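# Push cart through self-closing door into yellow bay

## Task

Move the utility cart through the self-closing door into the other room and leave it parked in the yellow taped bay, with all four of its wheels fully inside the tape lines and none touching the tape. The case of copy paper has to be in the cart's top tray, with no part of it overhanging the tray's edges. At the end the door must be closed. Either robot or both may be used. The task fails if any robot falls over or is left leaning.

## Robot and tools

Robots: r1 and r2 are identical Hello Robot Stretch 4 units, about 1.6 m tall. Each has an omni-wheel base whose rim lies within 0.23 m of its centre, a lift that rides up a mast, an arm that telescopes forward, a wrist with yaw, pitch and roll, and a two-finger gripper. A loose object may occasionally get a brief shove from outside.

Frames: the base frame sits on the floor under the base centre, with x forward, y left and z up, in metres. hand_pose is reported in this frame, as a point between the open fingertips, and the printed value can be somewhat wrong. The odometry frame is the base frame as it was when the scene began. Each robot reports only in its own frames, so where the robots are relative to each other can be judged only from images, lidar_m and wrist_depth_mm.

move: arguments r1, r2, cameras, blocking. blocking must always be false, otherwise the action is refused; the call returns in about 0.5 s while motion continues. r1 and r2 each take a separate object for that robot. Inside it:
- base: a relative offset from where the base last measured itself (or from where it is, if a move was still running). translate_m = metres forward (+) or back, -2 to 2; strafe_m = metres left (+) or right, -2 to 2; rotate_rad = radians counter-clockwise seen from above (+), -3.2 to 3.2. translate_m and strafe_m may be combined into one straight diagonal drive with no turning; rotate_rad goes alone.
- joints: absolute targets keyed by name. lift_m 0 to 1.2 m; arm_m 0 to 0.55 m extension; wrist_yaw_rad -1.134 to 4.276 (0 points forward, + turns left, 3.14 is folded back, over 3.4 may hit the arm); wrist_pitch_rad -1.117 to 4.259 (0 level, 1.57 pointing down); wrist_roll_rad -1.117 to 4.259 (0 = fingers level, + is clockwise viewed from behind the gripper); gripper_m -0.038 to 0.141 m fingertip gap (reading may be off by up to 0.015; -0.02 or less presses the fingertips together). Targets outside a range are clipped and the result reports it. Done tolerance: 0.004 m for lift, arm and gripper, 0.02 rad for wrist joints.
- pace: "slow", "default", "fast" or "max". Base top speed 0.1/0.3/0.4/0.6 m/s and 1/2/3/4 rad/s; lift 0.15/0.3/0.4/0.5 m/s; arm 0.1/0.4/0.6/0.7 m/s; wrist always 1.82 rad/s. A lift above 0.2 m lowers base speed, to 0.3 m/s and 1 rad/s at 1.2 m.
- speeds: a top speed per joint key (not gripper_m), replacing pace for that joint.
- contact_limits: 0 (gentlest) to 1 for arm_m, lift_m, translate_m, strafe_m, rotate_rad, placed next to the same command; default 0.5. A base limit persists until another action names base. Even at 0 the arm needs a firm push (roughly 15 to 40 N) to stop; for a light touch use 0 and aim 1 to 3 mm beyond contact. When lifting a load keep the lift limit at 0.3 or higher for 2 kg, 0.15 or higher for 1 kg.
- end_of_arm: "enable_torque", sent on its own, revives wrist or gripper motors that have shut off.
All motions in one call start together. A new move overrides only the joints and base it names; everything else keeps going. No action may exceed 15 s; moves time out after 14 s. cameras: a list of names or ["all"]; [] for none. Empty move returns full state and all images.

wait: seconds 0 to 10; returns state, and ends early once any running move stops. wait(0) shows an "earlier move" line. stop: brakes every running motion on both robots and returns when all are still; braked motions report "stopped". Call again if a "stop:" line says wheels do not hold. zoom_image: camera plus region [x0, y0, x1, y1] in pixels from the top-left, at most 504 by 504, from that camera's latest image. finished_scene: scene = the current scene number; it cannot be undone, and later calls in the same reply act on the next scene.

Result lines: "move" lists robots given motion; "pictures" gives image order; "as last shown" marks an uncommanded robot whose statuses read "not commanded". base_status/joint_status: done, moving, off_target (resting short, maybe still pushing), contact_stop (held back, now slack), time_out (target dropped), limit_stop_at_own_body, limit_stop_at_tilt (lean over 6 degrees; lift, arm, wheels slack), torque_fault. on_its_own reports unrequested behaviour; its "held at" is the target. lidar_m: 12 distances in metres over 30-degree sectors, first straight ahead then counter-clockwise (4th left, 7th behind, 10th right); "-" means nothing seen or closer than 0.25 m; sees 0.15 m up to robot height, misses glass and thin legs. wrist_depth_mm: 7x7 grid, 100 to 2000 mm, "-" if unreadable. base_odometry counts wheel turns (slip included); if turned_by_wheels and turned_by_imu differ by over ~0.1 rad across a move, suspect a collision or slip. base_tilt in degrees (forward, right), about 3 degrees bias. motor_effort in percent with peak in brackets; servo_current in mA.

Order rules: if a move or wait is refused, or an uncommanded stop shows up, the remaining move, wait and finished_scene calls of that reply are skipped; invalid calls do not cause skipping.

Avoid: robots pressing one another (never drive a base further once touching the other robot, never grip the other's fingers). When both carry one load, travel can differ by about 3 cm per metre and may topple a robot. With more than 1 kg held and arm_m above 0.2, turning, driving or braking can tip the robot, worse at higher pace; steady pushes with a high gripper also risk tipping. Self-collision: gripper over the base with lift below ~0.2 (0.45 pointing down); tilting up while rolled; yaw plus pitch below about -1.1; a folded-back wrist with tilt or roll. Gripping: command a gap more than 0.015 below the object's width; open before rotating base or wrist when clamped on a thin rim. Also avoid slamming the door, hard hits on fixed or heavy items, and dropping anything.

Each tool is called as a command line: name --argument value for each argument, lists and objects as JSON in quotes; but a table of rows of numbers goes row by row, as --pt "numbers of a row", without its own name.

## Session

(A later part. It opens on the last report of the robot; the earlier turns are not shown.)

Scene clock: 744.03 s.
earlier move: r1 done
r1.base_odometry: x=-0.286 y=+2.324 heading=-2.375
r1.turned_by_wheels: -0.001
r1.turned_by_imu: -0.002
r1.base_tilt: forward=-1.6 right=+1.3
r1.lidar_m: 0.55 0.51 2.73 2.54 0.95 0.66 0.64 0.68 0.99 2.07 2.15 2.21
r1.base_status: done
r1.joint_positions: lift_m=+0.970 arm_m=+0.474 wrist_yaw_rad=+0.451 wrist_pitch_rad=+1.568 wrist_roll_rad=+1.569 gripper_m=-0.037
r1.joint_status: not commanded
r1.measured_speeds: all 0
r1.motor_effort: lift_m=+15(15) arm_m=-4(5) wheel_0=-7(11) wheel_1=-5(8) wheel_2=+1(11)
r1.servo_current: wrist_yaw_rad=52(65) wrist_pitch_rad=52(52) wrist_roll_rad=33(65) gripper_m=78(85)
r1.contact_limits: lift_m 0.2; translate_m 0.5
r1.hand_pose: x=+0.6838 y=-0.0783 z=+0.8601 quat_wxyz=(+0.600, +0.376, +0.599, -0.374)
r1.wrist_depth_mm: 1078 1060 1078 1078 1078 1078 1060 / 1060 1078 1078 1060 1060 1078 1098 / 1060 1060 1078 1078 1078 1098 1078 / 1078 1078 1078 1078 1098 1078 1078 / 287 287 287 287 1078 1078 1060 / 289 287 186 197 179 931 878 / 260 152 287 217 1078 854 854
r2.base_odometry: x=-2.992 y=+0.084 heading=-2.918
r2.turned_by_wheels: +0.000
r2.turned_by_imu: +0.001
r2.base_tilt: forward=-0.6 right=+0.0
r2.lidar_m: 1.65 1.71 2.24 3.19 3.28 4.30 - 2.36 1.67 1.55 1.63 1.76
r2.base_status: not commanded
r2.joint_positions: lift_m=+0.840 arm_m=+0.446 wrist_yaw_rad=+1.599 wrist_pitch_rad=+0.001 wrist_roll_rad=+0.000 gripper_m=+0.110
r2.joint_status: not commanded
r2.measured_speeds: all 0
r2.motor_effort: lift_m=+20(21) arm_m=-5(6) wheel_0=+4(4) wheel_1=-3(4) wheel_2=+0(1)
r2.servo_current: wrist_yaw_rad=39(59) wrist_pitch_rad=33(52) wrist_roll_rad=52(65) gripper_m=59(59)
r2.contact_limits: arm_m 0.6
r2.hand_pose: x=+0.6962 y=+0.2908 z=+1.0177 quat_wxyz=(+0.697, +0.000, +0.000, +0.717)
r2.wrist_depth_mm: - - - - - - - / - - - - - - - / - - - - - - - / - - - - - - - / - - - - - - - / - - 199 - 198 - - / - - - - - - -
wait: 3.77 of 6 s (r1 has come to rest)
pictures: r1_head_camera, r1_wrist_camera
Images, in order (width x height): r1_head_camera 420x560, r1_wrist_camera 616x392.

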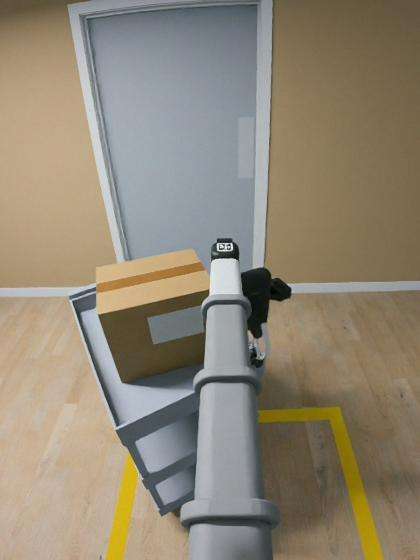

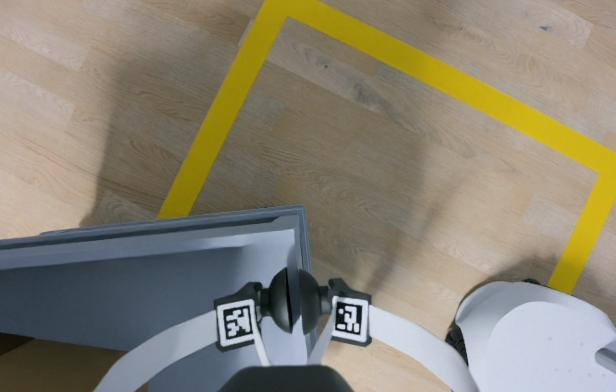

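move --r1 '{"base": {"translate_m": -0.2, "strafe_m": -0.2}, "joints": {"arm_m": 0.274}, "speeds": {"arm_m": 0.07}, "pace": "slow", "contact_limits": {"translate_m": 0.5, "arm_m": 0.6}}' --blocking false

wait --seconds 6

wait --seconds 1 --cameras '["r1_wrist_camera","r1_head_camera","r1_head_left_camera"]'

Scene clock: 757.27 s.
move: r1 moving
r1.base_odometry: x=-0.286 y=+2.337 heading=-2.375
r1.turned_by_wheels: +0.001
r1.turned_by_imu: +0.001
r1.base_tilt: forward=-1.5 right=+1.3
r1.lidar_m: 0.54 0.51 2.78 2.52 0.91 0.66 0.62 0.66 0.96 2.07 2.15 2.24
r1.base_status: translate_m moving; strafe_m moving
r1.joint_positions: lift_m=+0.970 arm_m=+0.445 wrist_yaw_rad=+0.451 wrist_pitch_rad=+1.561 wrist_roll_rad=+1.569 gripper_m=-0.037
r1.joint_status: arm_m moving
r1.measured_speeds: translate_m=-0.036 strafe_m=-0.034 rotate_rad=+0.001 lift_m=+0.000 arm_m=-0.071 wrist_yaw_rad=+0.000 wrist_pitch_rad=+0.000 wrist_roll_rad=+0.000
r1.motor_effort: lift_m=+15(15) arm_m=-7(9) wheel_0=+5(6) wheel_1=-4(9) wheel_2=+11(11)
r1.servo_current: wrist_yaw_rad=46(65) wrist_pitch_rad=52(52) wrist_roll_rad=46(59) gripper_m=78(78)
r1.contact_limits: arm_m 0.6; lift_m 0.2; translate_m 0.5
r1.hand_pose: x=+0.6567 y=-0.0775 z=+0.8601 quat_wxyz=(+0.601, +0.378, +0.597, -0.372)
r1.wrist_depth_mm: 1078 1098 1060 1060 1060 1060 1078 / 1098 1098 1078 1078 1078 1060 1060 / 1098 1078 1078 1060 1060 1060 1078 / 1078 1098 1078 1060 1078 1060 1025 / 293 289 290 1078 1060 1098 1060 / 293 291 185 196 1060 917 854 / 249 153 290 218 160 866 854
r2: as last shown
r2.turned_by_imu: +0.000
r2.contact_limits: arm_m 0.6
pictures: none

Scene clock: 760.83 s.
earlier move: r1 done
r1.base_odometry: x=-0.281 y=+2.607 heading=-2.375
r1.turned_by_wheels: +0.000
r1.turned_by_imu: +0.001
r1.base_tilt: forward=-1.6 right=+1.3
r1.lidar_m: 0.34 0.30 0.32 1.77 0.66 0.48 0.43 0.48 0.71 1.89 1.96 2.43
r1.base_status: done
r1.joint_positions: lift_m=+0.970 arm_m=+0.274 wrist_yaw_rad=+0.452 wrist_pitch_rad=+1.572 wrist_roll_rad=+1.569 gripper_m=-0.037
r1.joint_status: all done
r1.measured_speeds: all 0
r1.motor_effort: lift_m=+15(15) arm_m=+4(9) wheel_0=+7(18) wheel_1=-1(9) wheel_2=+3(17)
r1.servo_current: wrist_yaw_rad=59(72) wrist_pitch_rad=39(65) wrist_roll_rad=46(72) gripper_m=72(78)
r1.contact_limits: arm_m 0.6; lift_m 0.2; translate_m 0.5
r1.hand_pose: x=+0.4827 y=-0.0788 z=+0.8601 quat_wxyz=(+0.599, +0.375, +0.600, -0.375)
r1.wrist_depth_mm: 1060 1060 1078 1078 1078 1098 1078 / 1060 1060 1098 1078 1098 1098 1098 / 1060 1042 1078 1060 1078 1078 1078 / 1060 1098 1078 1078 1098 1060 1078 / 1060 1042 282 1078 1078 976 1098 / 234 272 216 202 179 878 1098 / 283 153 180 182 878 136 1078
r2.base_odometry: x=-2.992 y=+0.084 heading=-2.918
r2.turned_by_wheels: +0.000
r2.turned_by_imu: +0.001
r2.base_tilt: forward=-0.7 right=+0.0
r2.lidar_m: 1.64 1.71 2.26 3.18 3.25 4.31 - 2.39 1.66 1.57 1.62 1.76
r2.base_status: not commanded
r2.joint_positions: lift_m=+0.840 arm_m=+0.446 wrist_yaw_rad=+1.599 wrist_pitch_rad=+0.001 wrist_roll_rad=+0.000 gripper_m=+0.110
r2.joint_status: not commanded
r2.measured_speeds: all 0
r2.motor_effort: lift_m=+20(21) arm_m=-5(6) wheel_0=+3(4) wheel_1=-3(4) wheel_2=+0(1)
r2.servo_current: wrist_yaw_rad=46(59) wrist_pitch_rad=39(46) wrist_roll_rad=52(59) gripper_m=46(59)
r2.contact_limits: arm_m 0.6
r2.hand_pose: x=+0.6962 y=+0.2908 z=+1.0177 quat_wxyz=(+0.697, +0.000, +0.000, +0.717)
r2.wrist_depth_mm: - - - - - - - / - - - - - - - / - - - - - - - / - - - - - - - / - - - - - - - / - - 198 - 198 - - / - - - - - - -
wait: 3.57 of 6 s (r1 has come to rest)
pictures: none

Scene clock: 761.83 s.
r1.base_odometry: x=-0.281 y=+2.607 heading=-2.375
r1.turned_by_wheels: +0.000
r1.turned_by_imu: +0.000
r1.base_tilt: forward=-1.6 right=+1.3
r1.lidar_m: 0.36 0.30 0.31 1.80 0.66 0.46 0.44 0.47 0.67 1.87 1.95 2.42
r1.base_status: done
r1.joint_positions: lift_m=+0.970 arm_m=+0.274 wrist_yaw_rad=+0.452 wrist_pitch_rad=+1.572 wrist_roll_rad=+1.569 gripper_m=-0.037
r1.joint_status: all done
r1.measured_speeds: all 0
r1.motor_effort: lift_m=+15(15) arm_m=+4(9) wheel_0=+7(18) wheel_1=-1(9) wheel_2=+3(17)
r1.servo_current: wrist_yaw_rad=59(72) wrist_pitch_rad=46(65) wrist_roll_rad=46(72) gripper_m=65(78)
r1.contact_limits: arm_m 0.6; lift_m 0.2; translate_m 0.5
r1.hand_pose: x=+0.4827 y=-0.0788 z=+0.8601 quat_wxyz=(+0.599, +0.375, +0.600, -0.375)
r1.wrist_depth_mm: 1078 1042 1042 1078 1078 1098 1060 / 1060 1060 1078 1060 1078 1078 1098 / 1042 1060 1060 1060 1078 1078 1118 / 1060 1060 1078 1060 1078 1098 1098 / 1078 1078 283 1078 1098 960 1098 / 235 270 216 201 179 878 1078 / 285 153 180 181 866 136 1060
r2.base_odometry: x=-2.992 y=+0.084 heading=-2.918
r2.turned_by_wheels: +0.000
r2.turned_by_imu: +0.000
r2.base_tilt: forward=-0.7 right=+0.1
r2.lidar_m: 1.64 1.69 2.24 3.18 3.27 4.29 - 2.40 1.65 1.57 1.62 1.75
r2.base_status: not commanded
r2.joint_positions: lift_m=+0.840 arm_m=+0.446 wrist_yaw_rad=+1.599 wrist_pitch_rad=+0.001 wrist_roll_rad=+0.000 gripper_m=+0.110
r2.joint_status: not commanded
r2.measured_speeds: all 0
r2.motor_effort: lift_m=+20(21) arm_m=-5(6) wheel_0=+3(4) wheel_1=-3(4) wheel_2=+0(1)
r2.servo_current: wrist_yaw_rad=46(59) wrist_pitch_rad=39(46) wrist_roll_rad=52(59) gripper_m=52(59)
r2.contact_limits: arm_m 0.6
r2.hand_pose: x=+0.6962 y=+0.2908 z=+1.0177 quat_wxyz=(+0.697, +0.000, +0.000, +0.717)
r2.wrist_depth_mm: - - - - - - - / - - - - - - - / - - - - - - - / - - - - - - - / - - - - - - - / - - 199 - 198 - - / - - - - - - -
wait: 1.00 s; at rest by 0.27 s
pictures: r1_head_camera, r1_head_left_camera, r1_wrist_camera
Images, in order (width x height): r1_head_camera 420x560, r1_head_left_camera 420x672, r1_wrist_camera 616x392.

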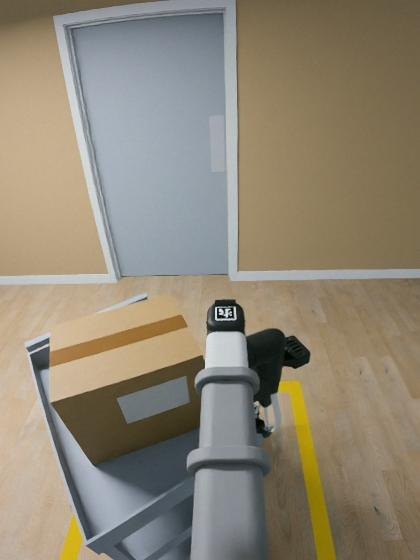

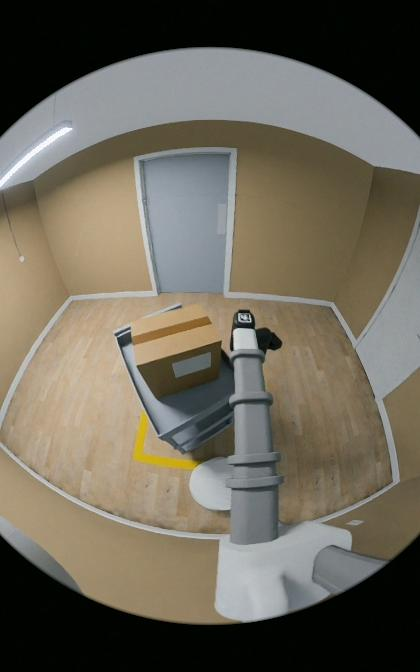

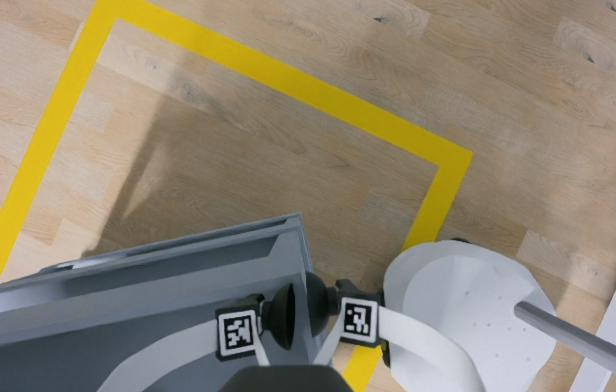

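move --r1 '{"joints": {"gripper_m": 0.06}}' --blocking false

wait --seconds 1.5

move --r1 '{"joints": {"lift_m": 1.15}}' --blocking false

wait --seconds 2

move --r1 '{"base": {"strafe_m": -0.7}, "joints": {"arm_m": 0.05}}' --blocking false

wait --seconds 1.5

wait --seconds 4 --cameras '["r1_head_left_camera","r1_head_camera"]'

zoom_image --camera "r1_head_left_camera" --region '[0, 250, 260, 520]'

Scene clock: 774.80 s.
move: r1 moving
r1.base_odometry: x=-0.281 y=+2.607 heading=-2.375
r1.turned_by_wheels: +0.000
r1.turned_by_imu: +0.000
r1.base_tilt: forward=-1.6 right=+1.3
r1.lidar_m: 0.34 0.30 0.30 1.78 0.66 0.46 0.45 0.46 0.67 1.88 1.96 2.40
r1.base_status: not commanded
r1.joint_positions: lift_m=+0.970 arm_m=+0.274 wrist_yaw_rad=+0.452 wrist_pitch_rad=+1.572 wrist_roll_rad=+1.569 gripper_m=-0.012
r1.joint_status: gripper_m moving
r1.measured_speeds: all 0
r1.motor_effort: lift_m=+15(15) arm_m=+4(4) wheel_0=+8(8) wheel_1=-1(2) wheel_2=+3(4)
r1.servo_current: wrist_yaw_rad=33(59) wrist_pitch_rad=39(46) wrist_roll_rad=59(65) gripper_m=72(72)
r1.contact_limits: arm_m 0.6; lift_m 0.2; translate_m 0.5
r1.hand_pose: x=+0.4827 y=-0.0788 z=+0.8601 quat_wxyz=(+0.599, +0.375, +0.600, -0.375)
r1.wrist_depth_mm: 1060 1098 1078 1060 1078 1078 1078 / 1060 1078 1060 1078 1098 1098 1098 / 1098 1078 1078 1060 1098 1078 1078 / 1042 1078 1078 1078 1078 1098 1098 / 1042 1060 301 1078 1060 904 1078 / 243 272 218 203 183 866 1098 / 287 287 185 153 164 878 1098
r2: as last shown
r2.contact_limits: arm_m 0.6
pictures: none

Scene clock: 775.97 s.
earlier move: r1 done
r1.base_odometry: x=-0.281 y=+2.607 heading=-2.375
r1.turned_by_wheels: +0.000
r1.turned_by_imu: +0.000
r1.base_tilt: forward=-1.6 right=+1.3
r1.lidar_m: 0.35 0.30 0.31 1.80 0.66 0.44 0.44 0.47 0.67 1.87 1.93 2.41
r1.base_status: not commanded
r1.joint_positions: lift_m=+0.970 arm_m=+0.274 wrist_yaw_rad=+0.451 wrist_pitch_rad=+1.573 wrist_roll_rad=+1.569 gripper_m=+0.060
r1.joint_status: all done
r1.measured_speeds: all 0
r1.motor_effort: lift_m=+15(15) arm_m=+4(4) wheel_0=+7(8) wheel_1=-1(2) wheel_2=+2(4)
r1.servo_current: wrist_yaw_rad=46(65) wrist_pitch_rad=39(46) wrist_roll_rad=46(65) gripper_m=46(104)
r1.contact_limits: arm_m 0.6; lift_m 0.2; translate_m 0.5
r1.hand_pose: x=+0.4824 y=-0.0789 z=+0.8601 quat_wxyz=(+0.599, +0.374, +0.600, -0.376)
r1.wrist_depth_mm: 1078 1078 1060 1078 1078 1078 1078 / 1042 1060 1060 1078 1098 1078 1098 / 1060 1042 1060 1078 1078 1098 1098 / 1060 1078 1060 1098 1078 1098 1098 / 1078 1060 265 1078 1078 878 1098 / 242 283 198 285 186 878 1098 / 282 283 285 149 854 866 1078
r2.base_odometry: x=-2.992 y=+0.084 heading=-2.918
r2.turned_by_wheels: +0.000
r2.turned_by_imu: +0.000
r2.base_tilt: forward=-0.7 right=+0.1
r2.lidar_m: 1.64 1.71 2.29 3.17 3.27 4.31 - 2.38 1.65 1.57 1.63 1.75
r2.base_status: not commanded
r2.joint_positions: lift_m=+0.840 arm_m=+0.446 wrist_yaw_rad=+1.599 wrist_pitch_rad=+0.001 wrist_roll_rad=+0.000 gripper_m=+0.110
r2.joint_status: not commanded
r2.measured_speeds: all 0
r2.motor_effort: lift_m=+20(21) arm_m=-5(6) wheel_0=+3(4) wheel_1=-3(4) wheel_2=+0(1)
r2.servo_current: wrist_yaw_rad=39(59) wrist_pitch_rad=39(46) wrist_roll_rad=52(59) gripper_m=52(59)
r2.contact_limits: arm_m 0.6
r2.hand_pose: x=+0.6962 y=+0.2908 z=+1.0177 quat_wxyz=(+0.697, +0.000, +0.000, +0.717)
r2.wrist_depth_mm: - - - - - - - / - - - - - - - / - - - - - - - / - - - - - - - / - - - - - - - / - - 198 - 198 - - / - - - - - - -
wait: 1.17 of 1.5 s (r1 has come to rest)
pictures: none

Scene clock: 776.47 s.
move: r1 moving
r1.base_odometry: x=-0.281 y=+2.607 heading=-2.375
r1.turned_by_wheels: +0.000
r1.turned_by_imu: -0.001
r1.base_tilt: forward=-1.6 right=+1.3
r1.lidar_m: 0.34 0.29 0.32 1.79 0.64 0.46 0.44 0.49 0.67 1.88 1.94 2.42
r1.base_status: not commanded
r1.joint_positions: lift_m=+1.008 arm_m=+0.274 wrist_yaw_rad=+0.451 wrist_pitch_rad=+1.572 wrist_roll_rad=+1.569 gripper_m=+0.060
r1.joint_status: lift_m moving
r1.measured_speeds: translate_m=+0.000 strafe_m=-0.001 rotate_rad=-0.002 lift_m=+0.145 arm_m=+0.000 wrist_yaw_rad=+0.000 wrist_pitch_rad=-0.005 wrist_roll_rad=+0.000
r1.motor_effort: lift_m=+25(27) arm_m=+4(4) wheel_0=+4(8) wheel_1=-1(1) wheel_2=+2(3)
r1.servo_current: wrist_yaw_rad=52(72) wrist_pitch_rad=46(52) wrist_roll_rad=59(59) gripper_m=39(46)
r1.contact_limits: arm_m 0.6; translate_m 0.5
r1.hand_pose: x=+0.4827 y=-0.0788 z=+0.8973 quat_wxyz=(+0.599, +0.375, +0.600, -0.375)
r1.wrist_depth_mm: 1098 1078 1118 1118 1098 1098 1098 / 1078 1098 1098 1098 1098 1138 1138 / 1060 1098 1098 1118 1098 1098 1138 / 1078 1078 1078 1118 1098 1118 1118 / 1078 1078 312 1098 1118 976 1118 / 297 315 211 317 186 904 1118 / 314 317 319 143 917 904 1118
r2: as last shown
r2.contact_limits: arm_m 0.6
pictures: none

Scene clock: 777.80 s.
earlier move: r1 done
r1.base_odometry: x=-0.281 y=+2.607 heading=-2.375
r1.turned_by_wheels: +0.000
r1.turned_by_imu: +0.000
r1.base_tilt: forward=-1.6 right=+1.3
r1.lidar_m: 0.34 0.29 0.32 1.79 0.66 0.47 0.42 0.47 0.65 1.89 1.95 2.41
r1.base_status: not commanded
r1.joint_positions: lift_m=+1.150 arm_m=+0.274 wrist_yaw_rad=+0.451 wrist_pitch_rad=+1.572 wrist_roll_rad=+1.569 gripper_m=+0.060
r1.joint_status: all done
r1.measured_speeds: all 0
r1.motor_effort: lift_m=+24(28) arm_m=+4(4) wheel_0=+1(8) wheel_1=-1(2) wheel_2=+2(3)
r1.servo_current: wrist_yaw_rad=52(72) wrist_pitch_rad=46(52) wrist_roll_rad=59(72) gripper_m=46(46)
r1.contact_limits: arm_m 0.6; translate_m 0.5
r1.hand_pose: x=+0.4827 y=-0.0788 z=+1.0394 quat_wxyz=(+0.599, +0.375, +0.600, -0.375)
r1.wrist_depth_mm: 1229 1229 1229 1255 1229 1255 1281 / 1229 1229 1281 1229 1255 1255 1281 / 1229 1229 1229 1281 1281 1229 1308 / 1229 1229 1255 1255 1229 1255 1255 / 1255 1229 462 1255 1182 1255 1281 / 462 462 195 466 186 1042 1281 / 342 320 410 143 1060 1060 1255
r2.base_odometry: x=-2.992 y=+0.084 heading=-2.918
r2.turned_by_wheels: +0.000
r2.turned_by_imu: +0.000
r2.base_tilt: forward=-0.6 right=+0.0
r2.lidar_m: 1.64 1.70 2.23 3.18 3.30 4.28 - 2.35 1.66 1.57 1.61 1.77
r2.base_status: not commanded
r2.joint_positions: lift_m=+0.840 arm_m=+0.446 wrist_yaw_rad=+1.599 wrist_pitch_rad=+0.001 wrist_roll_rad=+0.000 gripper_m=+0.110
r2.joint_status: not commanded
r2.measured_speeds: all 0
r2.motor_effort: lift_m=+20(21) arm_m=-5(6) wheel_0=+3(4) wheel_1=-3(4) wheel_2=+0(1)
r2.servo_current: wrist_yaw_rad=46(59) wrist_pitch_rad=39(46) wrist_roll_rad=46(59) gripper_m=52(59)
r2.contact_limits: arm_m 0.6
r2.hand_pose: x=+0.6962 y=+0.2908 z=+1.0177 quat_wxyz=(+0.697, +0.000, +0.000, +0.717)
r2.wrist_depth_mm: - - - - - - - / - - - - - - - / - - - - - - - / - - - - - - - / - - - - - - - / - - 198 - 198 - - / - - - - - - -
wait: 1.33 of 2 s (r1 has come to rest)
pictures: none

Scene clock: 778.30 s.
move: r1 moving
r1.base_odometry: x=-0.306 y=+2.633 heading=-2.375
r1.turned_by_wheels: +0.000
r1.turned_by_imu: +0.000
r1.base_tilt: forward=-1.6 right=+1.3
r1.lidar_m: 0.38 0.33 0.32 1.78 0.65 0.46 0.44 0.47 0.67 1.86 1.89 2.41
r1.base_status: strafe_m moving
r1.joint_positions: lift_m=+1.150 arm_m=+0.223 wrist_yaw_rad=+0.451 wrist_pitch_rad=+1.572 wrist_roll_rad=+1.569 gripper_m=+0.060
r1.joint_status: arm_m moving
r1.measured_speeds: translate_m=+0.000 strafe_m=-0.140 rotate_rad=-0.003 lift_m=+0.000 arm_m=-0.195 wrist_yaw_rad=+0.000 wrist_pitch_rad=+0.000 wrist_roll_rad=+0.000
r1.motor_effort: lift_m=+24(24) arm_m=-4(8) wheel_0=+10(10) wheel_1=-7(11) wheel_2=+1(1)
r1.servo_current: wrist_yaw_rad=52(65) wrist_pitch_rad=46(46) wrist_roll_rad=39(65) gripper_m=46(46)
r1.hand_pose: x=+0.4320 y=-0.0788 z=+1.0394 quat_wxyz=(+0.599, +0.375, +0.600, -0.375)
r1.wrist_depth_mm: 1281 1255 1229 1205 1255 1205 1255 / 1229 1255 1255 1281 1255 1255 1281 / 1255 1229 1255 1205 1229 1255 1281 / 1229 1255 1229 1255 1255 1281 1281 / 1229 715 466 1281 1078 1255 1255 / 462 466 196 1255 188 1042 1281 / 370 332 466 143 1042 1042 661
r2: as last shown
r2.contact_limits: arm_m 0.6
pictures: none

Scene clock: 779.80 s.
earlier move: r1 moving
r1.base_odometry: x=-0.590 y=+2.928 heading=-2.375
r1.turned_by_wheels: +0.000
r1.turned_by_imu: -0.002
r1.base_tilt: forward=-1.6 right=+1.3
r1.lidar_m: 2.32 0.58 0.58 1.81 0.66 0.46 0.43 0.47 0.67 1.44 1.51 2.05
r1.base_status: strafe_m moving
r1.joint_positions: lift_m=+1.150 arm_m=+0.050 wrist_yaw_rad=+0.451 wrist_pitch_rad=+1.572 wrist_roll_rad=+1.569 gripper_m=+0.060
r1.joint_status: all done
r1.measured_speeds: translate_m=+0.000 strafe_m=-0.300 rotate_rad=+0.002 lift_m=+0.000 arm_m=+0.000 wrist_yaw_rad=+0.000 wrist_pitch_rad=+0.000 wrist_roll_rad=+0.000
r1.motor_effort: lift_m=+24(24) arm_m=-4(8) wheel_0=+6(12) wheel_1=-6(11) wheel_2=+1(2)
r1.servo_current: wrist_yaw_rad=33(65) wrist_pitch_rad=46(52) wrist_roll_rad=52(65) gripper_m=39(46)
r1.hand_pose: x=+0.2588 y=-0.0788 z=+1.0394 quat_wxyz=(+0.599, +0.375, +0.600, -0.375)
r1.wrist_depth_mm: 1255 1205 1229 1255 1255 1255 1255 / 1229 1229 1255 1255 1255 1255 1281 / 1229 1255 1229 1255 1255 1281 1255 / 1229 1255 1255 1255 1255 1281 1255 / 1229 1229 1255 1042 1060 1255 - / 1229 1229 195 1060 188 647 - / - 141 1229 143 1281 - 415
r2.base_odometry: x=-2.992 y=+0.084 heading=-2.918
r2.turned_by_wheels: +0.000
r2.turned_by_imu: +0.000
r2.base_tilt: forward=-0.7 right=+0.1
r2.lidar_m: 1.65 1.72 2.27 3.19 3.28 4.32 - 2.37 1.64 1.57 1.62 1.75
r2.base_status: not commanded
r2.joint_positions: lift_m=+0.840 arm_m=+0.446 wrist_yaw_rad=+1.599 wrist_pitch_rad=+0.001 wrist_roll_rad=+0.000 gripper_m=+0.110
r2.joint_status: not commanded
r2.measured_speeds: all 0
r2.motor_effort: lift_m=+20(21) arm_m=-6(6) wheel_0=+3(4) wheel_1=-3(4) wheel_2=+0(1)
r2.servo_current: wrist_yaw_rad=39(59) wrist_pitch_rad=39(52) wrist_roll_rad=39(59) gripper_m=52(59)
r2.contact_limits: arm_m 0.6
r2.hand_pose: x=+0.6962 y=+0.2908 z=+1.0177 quat_wxyz=(+0.697, +0.000, +0.000, +0.717)
r2.wrist_depth_mm: - - - - - - - / - - - - - - - / - - - - - - - / - - - - - - - / - - - - - - - / - - 198 - 198 - - / - - - - - - -
wait: 1.50 s; no rest
pictures: none

Scene clock: 781.47 s.
earlier move: r1 done
r1.base_odometry: x=-0.767 y=+3.111 heading=-2.375
r1.turned_by_wheels: +0.000
r1.turned_by_imu: -0.001
r1.base_tilt: forward=-1.6 right=+1.3
r1.lidar_m: 2.31 1.38 0.75 0.93 0.65 0.47 0.44 0.46 0.69 1.20 1.23 1.66
r1.base_status: done
r1.joint_positions: lift_m=+1.150 arm_m=+0.050 wrist_yaw_rad=+0.451 wrist_pitch_rad=+1.572 wrist_roll_rad=+1.569 gripper_m=+0.060
r1.joint_status: all done
r1.measured_speeds: all 0
r1.motor_effort: lift_m=+24(24) arm_m=-4(8) wheel_0=+2(12) wheel_1=-1(11) wheel_2=+0(2)
r1.servo_current: wrist_yaw_rad=52(72) wrist_pitch_rad=39(52) wrist_roll_rad=59(72) gripper_m=46(46)
r1.hand_pose: x=+0.2588 y=-0.0788 z=+1.0394 quat_wxyz=(+0.599, +0.375, +0.600, -0.375)
r1.wrist_depth_mm: 1255 1255 1255 1229 1255 1281 1255 / 1229 1255 1229 1255 1255 1255 1281 / 1255 1255 1229 1281 1229 1255 1255 / 1255 1281 1229 1255 1255 1255 1281 / 1229 1281 1229 1078 1042 1281 - / 1229 1255 193 1042 188 647 - / 1281 1255 1255 143 1255 - 418
r2.base_odometry: x=-2.992 y=+0.084 heading=-2.918
r2.turned_by_wheels: +0.000
r2.turned_by_imu: +0.000
r2.base_tilt: forward=-0.7 right=+0.1
r2.lidar_m: 1.63 1.68 2.25 3.17 3.25 4.30 - 2.37 1.66 1.54 1.60 1.76
r2.base_status: not commanded
r2.joint_positions: lift_m=+0.840 arm_m=+0.446 wrist_yaw_rad=+1.599 wrist_pitch_rad=+0.001 wrist_roll_rad=+0.000 gripper_m=+0.110
r2.joint_status: not commanded
r2.measured_speeds: all 0
r2.motor_effort: lift_m=+20(21) arm_m=-6(6) wheel_0=+3(4) wheel_1=-3(4) wheel_2=+0(1)
r2.servo_current: wrist_yaw_rad=46(59) wrist_pitch_rad=46(52) wrist_roll_rad=46(59) gripper_m=52(59)
r2.contact_limits: arm_m 0.6
r2.hand_pose: x=+0.6962 y=+0.2908 z=+1.0177 quat_wxyz=(+0.697, +0.000, +0.000, +0.717)
r2.wrist_depth_mm: - - - - - - - / - - - - - - - / - - - - - - - / - - - - - - - / - - - - - - - / - - 198 - 198 - - / - - - - - - -
wait: 1.67 of 4 s (r1 has come to rest)
pictures: r1_head_camera, r1_head_left_camera
Images, in order (width x height): r1_head_camera 420x560, r1_head_left_camera 420x672.

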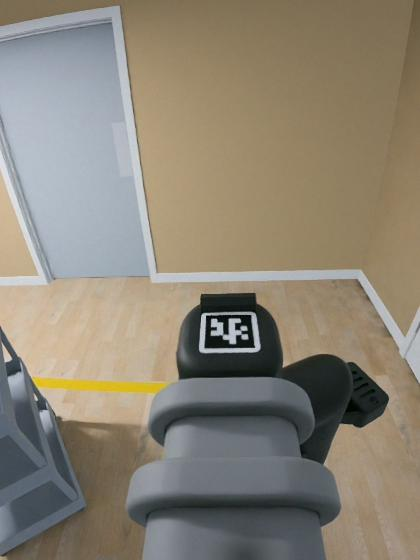

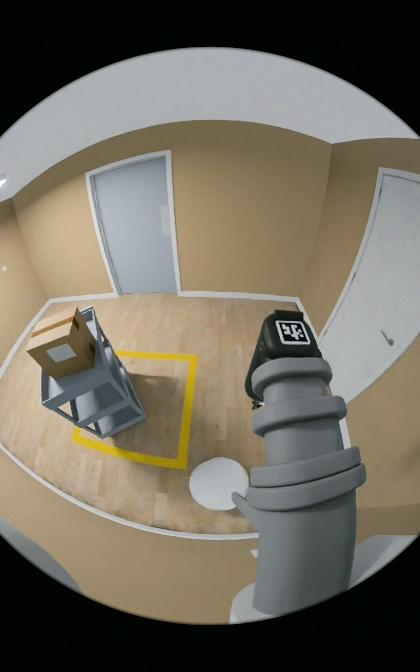

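Scaled by 1.867 from the camera's image (finer frame: 600x960).

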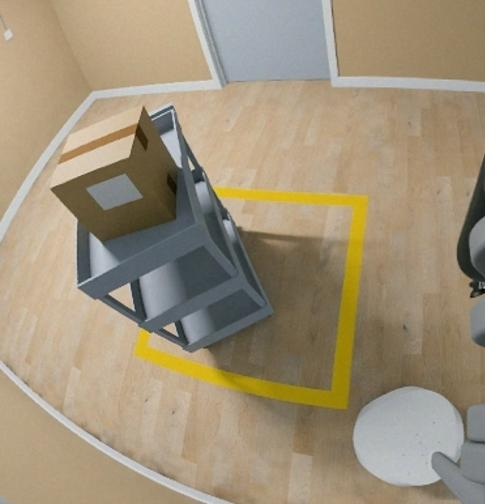

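move --r1 '{"base": {"translate_m": -0.1, "strafe_m": 1.5}}' --blocking false

wait --seconds 8 --cameras '["r1_head_right_camera","r1_head_left_camera","r1_head_camera","r1_wrist_camera"]'

zoom_image --camera "r1_head_right_camera" --region '[180, 250, 420, 520]'

Scene clock: 790.43 s.
move: r1 moving
r1.base_odometry: x=-0.741 y=+3.088 heading=-2.375
r1.turned_by_wheels: +0.000
r1.turned_by_imu: +0.000
r1.base_tilt: forward=-1.6 right=+1.3
r1.lidar_m: 2.33 1.17 0.73 0.91 0.65 0.47 0.45 0.46 0.66 1.23 1.26 1.73
r1.base_status: translate_m moving; strafe_m moving
r1.joint_positions: lift_m=+1.150 arm_m=+0.050 wrist_yaw_rad=+0.451 wrist_pitch_rad=+1.572 wrist_roll_rad=+1.569 gripper_m=+0.060
r1.joint_status: not commanded
r1.measured_speeds: translate_m=-0.009 strafe_m=+0.135 rotate_rad=-0.005 lift_m=+0.000 arm_m=+0.000 wrist_yaw_rad=+0.000 wrist_pitch_rad=+0.000 wrist_roll_rad=+0.000
r1.motor_effort: lift_m=+24(24) arm_m=-4(4) wheel_0=-9(11) wheel_1=+7(8) wheel_2=+4(5)
r1.servo_current: wrist_yaw_rad=52(72) wrist_pitch_rad=39(46) wrist_roll_rad=33(65) gripper_m=46(52)
r1.hand_pose: x=+0.2588 y=-0.0788 z=+1.0394 quat_wxyz=(+0.599, +0.375, +0.600, -0.375)
r1.wrist_depth_mm: 1229 1255 1229 1281 1255 1255 1281 / 1255 1255 1255 1255 1255 1281 1281 / 1229 1229 1229 1255 1281 1229 1281 / 1229 1229 1229 1255 1229 1255 1255 / 1281 1255 1229 1098 1042 1255 - / 1255 1255 194 1060 188 647 - / 1229 1255 1229 143 1281 - 418
r2: as last shown
r2.contact_limits: arm_m 0.6
pictures: none

Scene clock: 796.30 s.
earlier move: r1 done
r1.base_odometry: x=+0.346 y=+2.100 heading=-2.375
r1.turned_by_wheels: +0.000
r1.turned_by_imu: +0.008
r1.base_tilt: forward=-1.6 right=+1.3
r1.lidar_m: 0.77 2.55 2.13 1.35 0.46 0.34 0.32 0.36 0.52 1.52 0.58 0.58
r1.base_status: done
r1.joint_positions: lift_m=+1.150 arm_m=+0.050 wrist_yaw_rad=+0.451 wrist_pitch_rad=+1.572 wrist_roll_rad=+1.569 gripper_m=+0.060
r1.joint_status: not commanded
r1.measured_speeds: all 0
r1.motor_effort: lift_m=+23(24) arm_m=-4(4) wheel_0=-2(12) wheel_1=+2(10) wheel_2=+2(5)
r1.servo_current: wrist_yaw_rad=39(72) wrist_pitch_rad=39(52) wrist_roll_rad=52(72) gripper_m=39(52)
r1.hand_pose: x=+0.2588 y=-0.0788 z=+1.0394 quat_wxyz=(+0.599, +0.375, +0.600, -0.375)
r1.wrist_depth_mm: 750 - - - 1281 1255 1255 / 1229 - 1255 1281 1255 1255 1281 / 1255 1229 1255 1255 1281 1308 - / 1229 1255 1281 1229 1255 1281 - / 1281 1255 1255 1098 1060 1255 - / 1229 1255 195 1060 187 609 - / 1255 1255 1229 153 1255 - 415
r2.base_odometry: x=-2.992 y=+0.084 heading=-2.918
r2.turned_by_wheels: +0.000
r2.turned_by_imu: +0.001
r2.base_tilt: forward=-0.7 right=+0.1
r2.lidar_m: 1.64 1.70 2.24 3.17 3.28 4.31 - 2.38 1.67 1.58 1.60 1.76
r2.base_status: not commanded
r2.joint_positions: lift_m=+0.840 arm_m=+0.446 wrist_yaw_rad=+1.599 wrist_pitch_rad=+0.001 wrist_roll_rad=+0.000 gripper_m=+0.110
r2.joint_status: not commanded
r2.measured_speeds: all 0
r2.motor_effort: lift_m=+20(21) arm_m=-6(6) wheel_0=+3(4) wheel_1=-4(4) wheel_2=+0(1)
r2.servo_current: wrist_yaw_rad=46(59) wrist_pitch_rad=39(46) wrist_roll_rad=39(65) gripper_m=52(59)
r2.contact_limits: arm_m 0.6
r2.hand_pose: x=+0.6962 y=+0.2908 z=+1.0177 quat_wxyz=(+0.697, +0.000, +0.000, +0.717)
r2.wrist_depth_mm: - - - - - - - / - - - - - - - / - - - - - - - / - - - - - - - / - - - - - - - / - - 198 - 198 - - / - - - - - - -
wait: 5.87 of 8 s (r1 has come to rest)
pictures: r1_head_camera, r1_head_left_camera, r1_head_right_camera, r1_wrist_camera
Images, in order (width x height): r1_head_camera 420x560, r1_head_left_camera 420x672, r1_head_right_camera 420x672, r1_wrist_camera 616x392.

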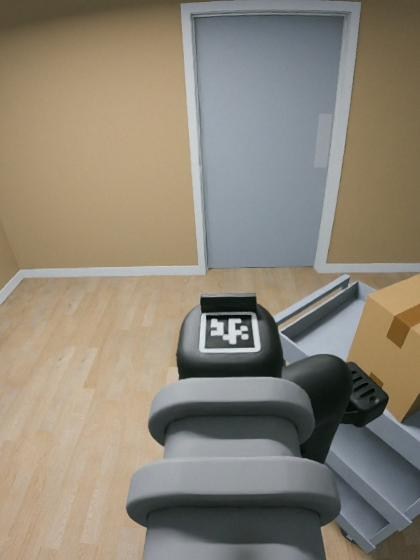

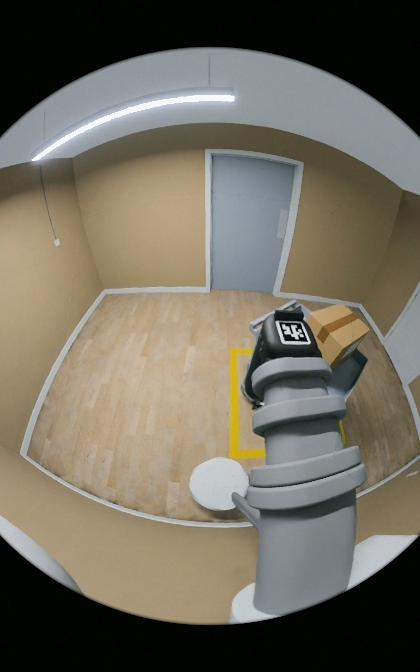

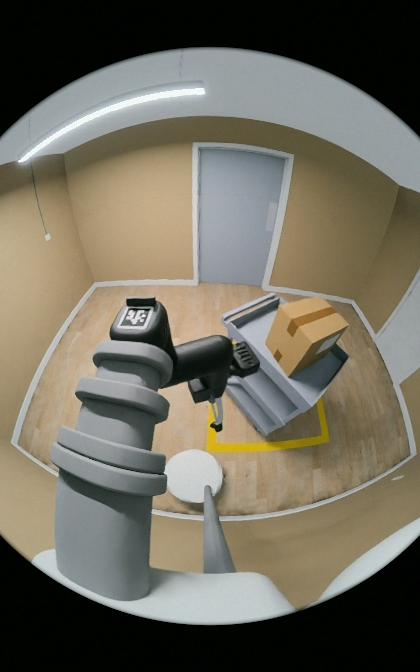

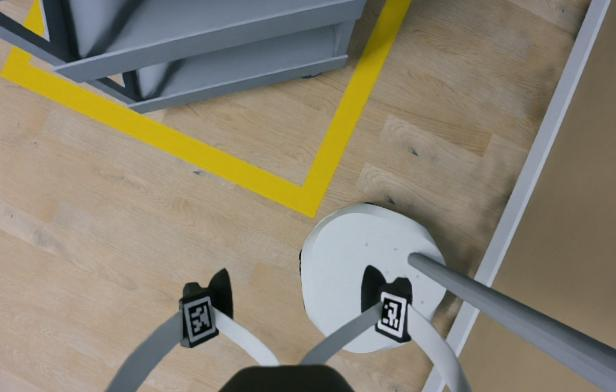

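Scaled by 1.867 from the camera's image (finer frame: 600x960).

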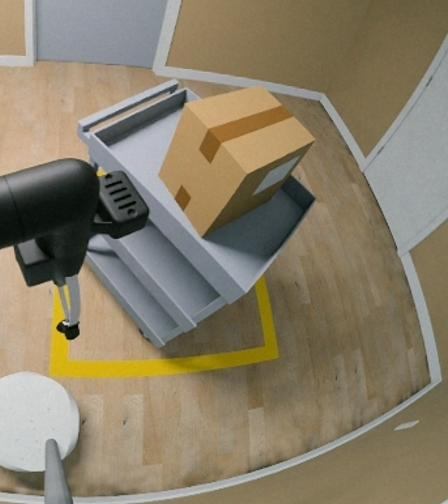

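move --r1 '{"base": {"translate_m": 0.15, "strafe_m": -0.17}, "joints": {"wrist_yaw_rad": 0.8, "arm_m": 0.45, "gripper_m": 0.12}}' --blocking false

wait --seconds 1.5

wait --seconds 1.5 --cameras '["r1_wrist_camera","r1_head_camera"]'

Scene clock: 813.23 s.
move: r1 moving
r1.base_odometry: x=+0.314 y=+2.103 heading=-2.375
r1.turned_by_wheels: +0.000
r1.turned_by_imu: +0.000
r1.base_tilt: forward=-1.6 right=+1.3
r1.lidar_m: 0.71 2.53 2.13 1.41 0.54 0.38 0.35 0.37 0.55 1.59 0.55 0.57
r1.base_status: translate_m moving; strafe_m moving
r1.joint_positions: lift_m=+1.150 arm_m=+0.101 wrist_yaw_rad=+0.796 wrist_pitch_rad=+1.572 wrist_roll_rad=+1.569 gripper_m=+0.078
r1.joint_status: arm_m moving; wrist_yaw_rad moving; gripper_m moving
r1.measured_speeds: translate_m=+0.083 strafe_m=-0.093 rotate_rad=+0.007 lift_m=+0.000 arm_m=+0.195 wrist_yaw_rad=+0.127 wrist_pitch_rad=+0.000 wrist_roll_rad=+0.000
r1.motor_effort: lift_m=+23(23) arm_m=+5(7) wheel_0=+11(11) wheel_1=-4(8) wheel_2=-7(7)
r1.servo_current: wrist_yaw_rad=39(91) wrist_pitch_rad=46(46) wrist_roll_rad=59(59) gripper_m=78(78)
r1.hand_pose: x=+0.3338 y=-0.0614 z=+1.0394 quat_wxyz=(+0.655, +0.266, +0.655, -0.267)
r1.wrist_depth_mm: 1205 1255 - - - 627 1255 / 1229 1255 1255 - - 1255 1255 / 1229 1229 1255 1255 1229 1281 1255 / 1255 1229 1281 1255 1255 1255 1281 / 1255 1229 1255 1255 1255 1255 1255 / 1255 1229 196 1042 187 1255 - / 1229 1255 1281 151 1042 - -
r2: as last shown
r2.turned_by_imu: +0.000
r2.contact_limits: arm_m 0.6
pictures: none

Scene clock: 814.73 s.
earlier move: r1 moving
r1.base_odometry: x=+0.120 y=+2.118 heading=-2.375
r1.turned_by_wheels: +0.000
r1.turned_by_imu: -0.001
r1.base_tilt: forward=-1.6 right=+1.3
r1.lidar_m: 0.45 2.37 2.29 1.94 0.71 0.50 0.49 0.52 0.74 2.11 0.34 0.35
r1.base_status: translate_m moving; strafe_m moving
r1.joint_positions: lift_m=+1.150 arm_m=+0.450 wrist_yaw_rad=+0.798 wrist_pitch_rad=+1.572 wrist_roll_rad=+1.569 gripper_m=+0.120
r1.joint_status: arm_m moving; wrist_yaw_rad moving; the others done
r1.measured_speeds: translate_m=+0.000 strafe_m=+0.000 rotate_rad=+0.000 lift_m=+0.000 arm_m=+0.005 wrist_yaw_rad=+0.000 wrist_pitch_rad=+0.000 wrist_roll_rad=+0.000
r1.motor_effort: lift_m=+23(23) arm_m=+4(8) wheel_0=+1(13) wheel_1=+0(8) wheel_2=+0(9)
r1.servo_current: wrist_yaw_rad=46(91) wrist_pitch_rad=46(52) wrist_roll_rad=59(72) gripper_m=46(91)
r1.hand_pose: x=+0.6832 y=-0.0613 z=+1.0394 quat_wxyz=(+0.655, +0.266, +0.655, -0.266)
r1.wrist_depth_mm: 1255 1229 1255 466 466 466 407 / 1229 1229 1255 466 469 466 366 / 1255 1281 1229 466 466 466 338 / 1281 1255 1255 466 462 430 307 / 1281 1255 1229 466 466 466 298 / 1255 1281 399 462 212 466 469 / 1229 1255 1229 144 1042 1060 -
r2.base_odometry: x=-2.992 y=+0.084 heading=-2.918
r2.turned_by_wheels: +0.000
r2.turned_by_imu: +0.000
r2.base_tilt: forward=-0.7 right=+0.1
r2.lidar_m: 1.64 1.69 2.27 3.16 3.29 4.29 - 2.36 1.65 1.57 1.61 1.74
r2.base_status: not commanded
r2.joint_positions: lift_m=+0.840 arm_m=+0.446 wrist_yaw_rad=+1.599 wrist_pitch_rad=+0.001 wrist_roll_rad=+0.000 gripper_m=+0.110
r2.joint_status: not commanded
r2.measured_speeds: all 0
r2.motor_effort: lift_m=+21(21) arm_m=-6(6) wheel_0=+3(4) wheel_1=-3(4) wheel_2=+0(1)
r2.servo_current: wrist_yaw_rad=39(52) wrist_pitch_rad=39(46) wrist_roll_rad=59(59) gripper_m=46(59)
r2.contact_limits: arm_m 0.6
r2.hand_pose: x=+0.6962 y=+0.2908 z=+1.0177 quat_wxyz=(+0.697, +0.000, +0.000, +0.717)
r2.wrist_depth_mm: - - - - - - - / - - - - - - - / - - - - - - - / - - - - - - - / - - - - - - - / - - 198 - 198 - - / - - - - - - -
wait: 1.50 s; no rest
pictures: none

Scene clock: 815.03 s.
earlier move: r1 done
r1.base_odometry: x=+0.120 y=+2.118 heading=-2.375
r1.turned_by_wheels: +0.000
r1.turned_by_imu: +0.000
r1.base_tilt: forward=-1.6 right=+1.3
r1.lidar_m: 0.47 2.38 2.29 1.93 0.70 0.52 0.48 0.53 0.75 2.14 0.35 0.37
r1.base_status: done
r1.joint_positions: lift_m=+1.150 arm_m=+0.450 wrist_yaw_rad=+0.798 wrist_pitch_rad=+1.572 wrist_roll_rad=+1.569 gripper_m=+0.120
r1.joint_status: all done
r1.measured_speeds: all 0
r1.motor_effort: lift_m=+23(23) arm_m=+4(8) wheel_0=+2(13) wheel_1=-2(8) wheel_2=+0(9)
r1.servo_current: wrist_yaw_rad=39(91) wrist_pitch_rad=39(52) wrist_roll_rad=39(72) gripper_m=39(91)
r1.hand_pose: x=+0.6832 y=-0.0613 z=+1.0394 quat_wxyz=(+0.655, +0.266, +0.655, -0.266)
r1.wrist_depth_mm: 1255 1229 1229 466 466 466 410 / 1255 1281 1255 466 462 466 368 / 1255 1229 1255 462 466 466 340 / 1281 1255 1229 462 469 430 310 / 1255 1281 1229 466 462 462 298 / 1229 1255 397 466 212 469 466 / 1229 1255 1281 144 1060 1042 -
r2.base_odometry: x=-2.992 y=+0.084 heading=-2.918
r2.turned_by_wheels: +0.000
r2.turned_by_imu: +0.000
r2.base_tilt: forward=-0.6 right=+0.1
r2.lidar_m: 1.65 1.70 2.27 3.18 3.28 4.32 - 2.37 1.68 1.57 1.62 1.76
r2.base_status: not commanded
r2.joint_positions: lift_m=+0.840 arm_m=+0.446 wrist_yaw_rad=+1.599 wrist_pitch_rad=+0.001 wrist_roll_rad=+0.000 gripper_m=+0.110
r2.joint_status: not commanded
r2.measured_speeds: all 0
r2.motor_effort: lift_m=+20(21) arm_m=-6(6) wheel_0=+3(4) wheel_1=-3(4) wheel_2=+0(1)
r2.servo_current: wrist_yaw_rad=46(52) wrist_pitch_rad=39(46) wrist_roll_rad=39(59) gripper_m=46(59)
r2.contact_limits: arm_m 0.6
r2.hand_pose: x=+0.6962 y=+0.2908 z=+1.0177 quat_wxyz=(+0.697, +0.000, +0.000, +0.717)
r2.wrist_depth_mm: - - - - - - - / - - - - - - - / - - - - - - - / - - - - - - - / - - - - - - - / - - 198 - 198 - - / - - - - - - -
wait: 0.30 of 1.5 s (r1 has come to rest)
pictures: r1_head_camera, r1_wrist_camera
Images, in order (width x height): r1_head_camera 420x560, r1_wrist_camera 616x392.

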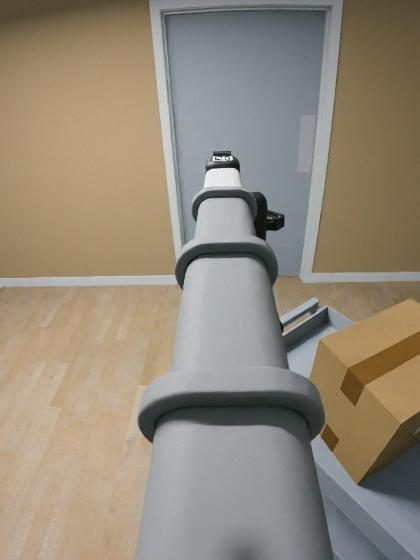

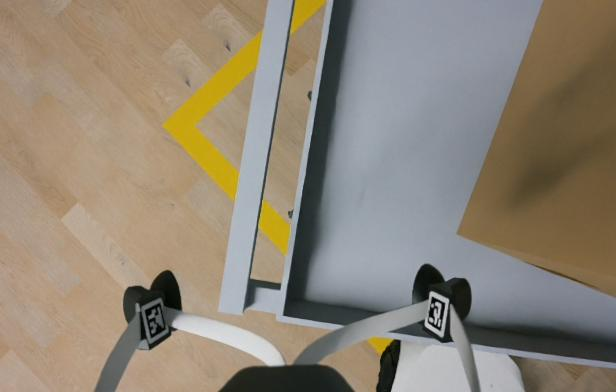

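move --r1 '{"base": {"strafe_m": 0.02}, "joints": {"wrist_yaw_rad": 0.72, "arm_m": 0.482}}' --blocking false

wait --seconds 0.7

move --r1 '{"joints": {"lift_m": 1.05}, "contact_limits": {"lift_m": 0.2}}' --blocking false

wait --seconds 2 --cameras '["r1_wrist_camera"]'

Scene clock: 825.73 s.
move: r1 moving
r1.base_odometry: x=+0.134 y=+2.104 heading=-2.375
r1.turned_by_wheels: +0.000
r1.turned_by_imu: +0.000
r1.base_tilt: forward=-1.6 right=+1.2
r1.lidar_m: 0.50 2.39 2.27 1.94 0.73 0.51 0.49 0.52 0.74 2.13 0.37 0.37
r1.base_status: strafe_m moving
r1.joint_positions: lift_m=+1.150 arm_m=+0.481 wrist_yaw_rad=+0.723 wrist_pitch_rad=+1.572 wrist_roll_rad=+1.569 gripper_m=+0.120
r1.joint_status: arm_m moving; wrist_yaw_rad moving
r1.measured_speeds: translate_m=+0.000 strafe_m=+0.011 rotate_rad=-0.003 lift_m=+0.000 arm_m=+0.032 wrist_yaw_rad=+0.000 wrist_pitch_rad=+0.000 wrist_roll_rad=+0.000
r1.motor_effort: lift_m=+23(23) arm_m=+4(6) wheel_0=-2(10) wheel_1=+2(8) wheel_2=+0(1)
r1.servo_current: wrist_yaw_rad=65(91) wrist_pitch_rad=33(46) wrist_roll_rad=52(65) gripper_m=39(46)
r1.hand_pose: x=+0.7097 y=-0.0658 z=+1.0394 quat_wxyz=(+0.645, +0.290, +0.645, -0.291)
r1.wrist_depth_mm: 1255 1255 1255 466 466 462 424 / 1255 1255 1255 1025 469 462 392 / 1255 1255 1255 707 466 466 364 / 1255 1255 1281 469 466 469 340 / 1255 1229 1255 469 462 469 466 / 1255 1255 1255 466 211 466 466 / 1255 1229 1255 144 1078 1025 1281
r2: as last shown
r2.contact_limits: arm_m 0.6
pictures: none

Scene clock: 826.07 s.
earlier move: r1 done
r1.base_odometry: x=+0.134 y=+2.104 heading=-2.375
r1.turned_by_wheels: +0.000
r1.turned_by_imu: +0.000
r1.base_tilt: forward=-1.6 right=+1.2
r1.lidar_m: 0.50 2.36 2.26 1.93 0.71 0.51 0.48 0.52 0.75 2.13 0.38 0.36
r1.base_status: done
r1.joint_positions: lift_m=+1.150 arm_m=+0.482 wrist_yaw_rad=+0.723 wrist_pitch_rad=+1.572 wrist_roll_rad=+1.569 gripper_m=+0.120
r1.joint_status: all done
r1.measured_speeds: all 0
r1.motor_effort: lift_m=+23(23) arm_m=+4(6) wheel_0=-3(10) wheel_1=-1(8) wheel_2=+0(1)
r1.servo_current: wrist_yaw_rad=59(91) wrist_pitch_rad=39(46) wrist_roll_rad=52(65) gripper_m=39(46)
r1.hand_pose: x=+0.7104 y=-0.0658 z=+1.0394 quat_wxyz=(+0.645, +0.290, +0.645, -0.291)
r1.wrist_depth_mm: 1255 1229 1229 462 466 462 418 / 1255 1255 1255 778 462 466 389 / 1281 1255 1229 707 466 466 364 / 1229 1255 1255 462 469 469 342 / 1255 1281 1205 466 469 469 466 / 1229 1255 1255 466 211 469 466 / 1281 1229 1255 145 1098 1042 1255
r2.base_odometry: x=-2.992 y=+0.084 heading=-2.918
r2.turned_by_wheels: +0.000
r2.turned_by_imu: +0.000
r2.base_tilt: forward=-0.6 right=+0.0
r2.lidar_m: 1.65 1.71 2.25 3.18 3.25 4.31 - 2.39 1.66 1.56 1.62 1.76
r2.base_status: not commanded
r2.joint_positions: lift_m=+0.840 arm_m=+0.446 wrist_yaw_rad=+1.599 wrist_pitch_rad=+0.001 wrist_roll_rad=+0.000 gripper_m=+0.110
r2.joint_status: not commanded
r2.measured_speeds: all 0
r2.motor_effort: lift_m=+20(20) arm_m=-5(6) wheel_0=+3(4) wheel_1=-3(4) wheel_2=+0(0)
r2.servo_current: wrist_yaw_rad=39(59) wrist_pitch_rad=39(46) wrist_roll_rad=39(52) gripper_m=52(59)
r2.contact_limits: arm_m 0.6
r2.hand_pose: x=+0.6962 y=+0.2908 z=+1.0177 quat_wxyz=(+0.697, +0.000, +0.000, +0.717)
r2.wrist_depth_mm: - - - - - - - / - - - - - - - / - - - - - - - / - - - - - - - / - - - - - - - / - - 198 - 198 - - / - - - - - - -
wait: 0.33 of 0.7 s (r1 has come to rest)
pictures: none

Scene clock: 826.57 s.
move: r1 moving
r1.base_odometry: x=+0.134 y=+2.104 heading=-2.375
r1.turned_by_wheels: +0.000
r1.turned_by_imu: +0.000
r1.base_tilt: forward=-1.6 right=+1.3
r1.lidar_m: 0.49 2.37 2.28 1.91 0.70 0.51 0.48 0.51 0.77 2.11 0.36 0.39
r1.base_status: not commanded
r1.joint_positions: lift_m=+1.112 arm_m=+0.482 wrist_yaw_rad=+0.723 wrist_pitch_rad=+1.572 wrist_roll_rad=+1.569 gripper_m=+0.120
r1.joint_status: lift_m moving
r1.measured_speeds: translate_m=+0.000 strafe_m=+0.000 rotate_rad=+0.000 lift_m=-0.146 arm_m=+0.000 wrist_yaw_rad=+0.000 wrist_pitch_rad=+0.000 wrist_roll_rad=+0.000
r1.motor_effort: lift_m=+12(21) arm_m=+4(5) wheel_0=-3(4) wheel_1=-1(1) wheel_2=+0(0)
r1.servo_current: wrist_yaw_rad=46(59) wrist_pitch_rad=46(46) wrist_roll_rad=39(65) gripper_m=39(46)
r1.contact_limits: lift_m 0.2
r1.hand_pose: x=+0.7104 y=-0.0658 z=+1.0023 quat_wxyz=(+0.645, +0.290, +0.645, -0.291)
r1.wrist_depth_mm: 1205 1205 1205 433 430 433 424 / 1205 1229 1229 427 433 430 389 / 1229 1205 1205 676 430 433 362 / 1205 1255 1229 430 430 430 340 / 1229 1229 1229 430 433 436 430 / 1205 1229 1205 430 212 433 433 / 1205 1229 1205 144 1078 1008 1205
r2: as last shown
r2.contact_limits: arm_m 0.6
pictures: none

Scene clock: 827.50 s.
earlier move: r1 done
r1.base_odometry: x=+0.134 y=+2.104 heading=-2.375
r1.turned_by_wheels: +0.000
r1.turned_by_imu: +0.000
r1.base_tilt: forward=-1.6 right=+1.3
r1.lidar_m: 0.50 2.37 2.27 1.91 0.71 0.51 0.49 0.53 0.73 2.11 0.37 0.37
r1.base_status: not commanded
r1.joint_positions: lift_m=+1.050 arm_m=+0.482 wrist_yaw_rad=+0.723 wrist_pitch_rad=+1.572 wrist_roll_rad=+1.569 gripper_m=+0.120
r1.joint_status: all done
r1.measured_speeds: all 0
r1.motor_effort: lift_m=+12(21) arm_m=+4(5) wheel_0=-4(4) wheel_1=-1(1) wheel_2=+0(0)
r1.servo_current: wrist_yaw_rad=33(65) wrist_pitch_rad=39(46) wrist_roll_rad=46(65) gripper_m=46(46)
r1.contact_limits: lift_m 0.2
r1.hand_pose: x=+0.7104 y=-0.0658 z=+0.9403 quat_wxyz=(+0.645, +0.290, +0.645, -0.291)
r1.wrist_depth_mm: 1118 1160 1160 382 364 366 368 / 1138 1160 1138 - 368 366 368 / 1160 1160 1160 621 366 370 364 / 1160 1160 1182 366 366 368 340 / 1160 1182 1138 368 368 366 366 / 1118 1160 1138 368 368 368 368 / 1160 1138 1160 139 - - -
r2.base_odometry: x=-2.992 y=+0.084 heading=-2.918
r2.turned_by_wheels: +0.000
r2.turned_by_imu: +0.000
r2.base_tilt: forward=-0.7 right=+0.1
r2.lidar_m: 1.65 1.73 2.25 3.18 3.29 4.33 - 2.38 1.66 1.55 1.62 1.76
r2.base_status: not commanded
r2.joint_positions: lift_m=+0.840 arm_m=+0.446 wrist_yaw_rad=+1.599 wrist_pitch_rad=+0.001 wrist_roll_rad=+0.000 gripper_m=+0.110
r2.joint_status: not commanded
r2.measured_speeds: all 0
r2.motor_effort: lift_m=+20(21) arm_m=-5(6) wheel_0=+3(4) wheel_1=-3(4) wheel_2=+0(0)
r2.servo_current: wrist_yaw_rad=39(59) wrist_pitch_rad=39(46) wrist_roll_rad=52(59) gripper_m=52(52)
r2.contact_limits: arm_m 0.6
r2.hand_pose: x=+0.6962 y=+0.2908 z=+1.0177 quat_wxyz=(+0.697, +0.000, +0.000, +0.717)
r2.wrist_depth_mm: - - - - - - - / - - - - - - - / - - - - - - - / - - - - - - - / - - - - - - - / - - 198 - 198 - - / - - - - - - -
wait: 0.93 of 2 s (r1 has come to rest)
Images, in order (width x height): r1_wrist_camera 616x392.

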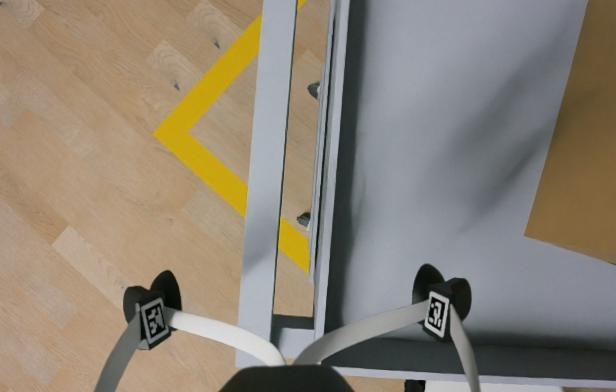

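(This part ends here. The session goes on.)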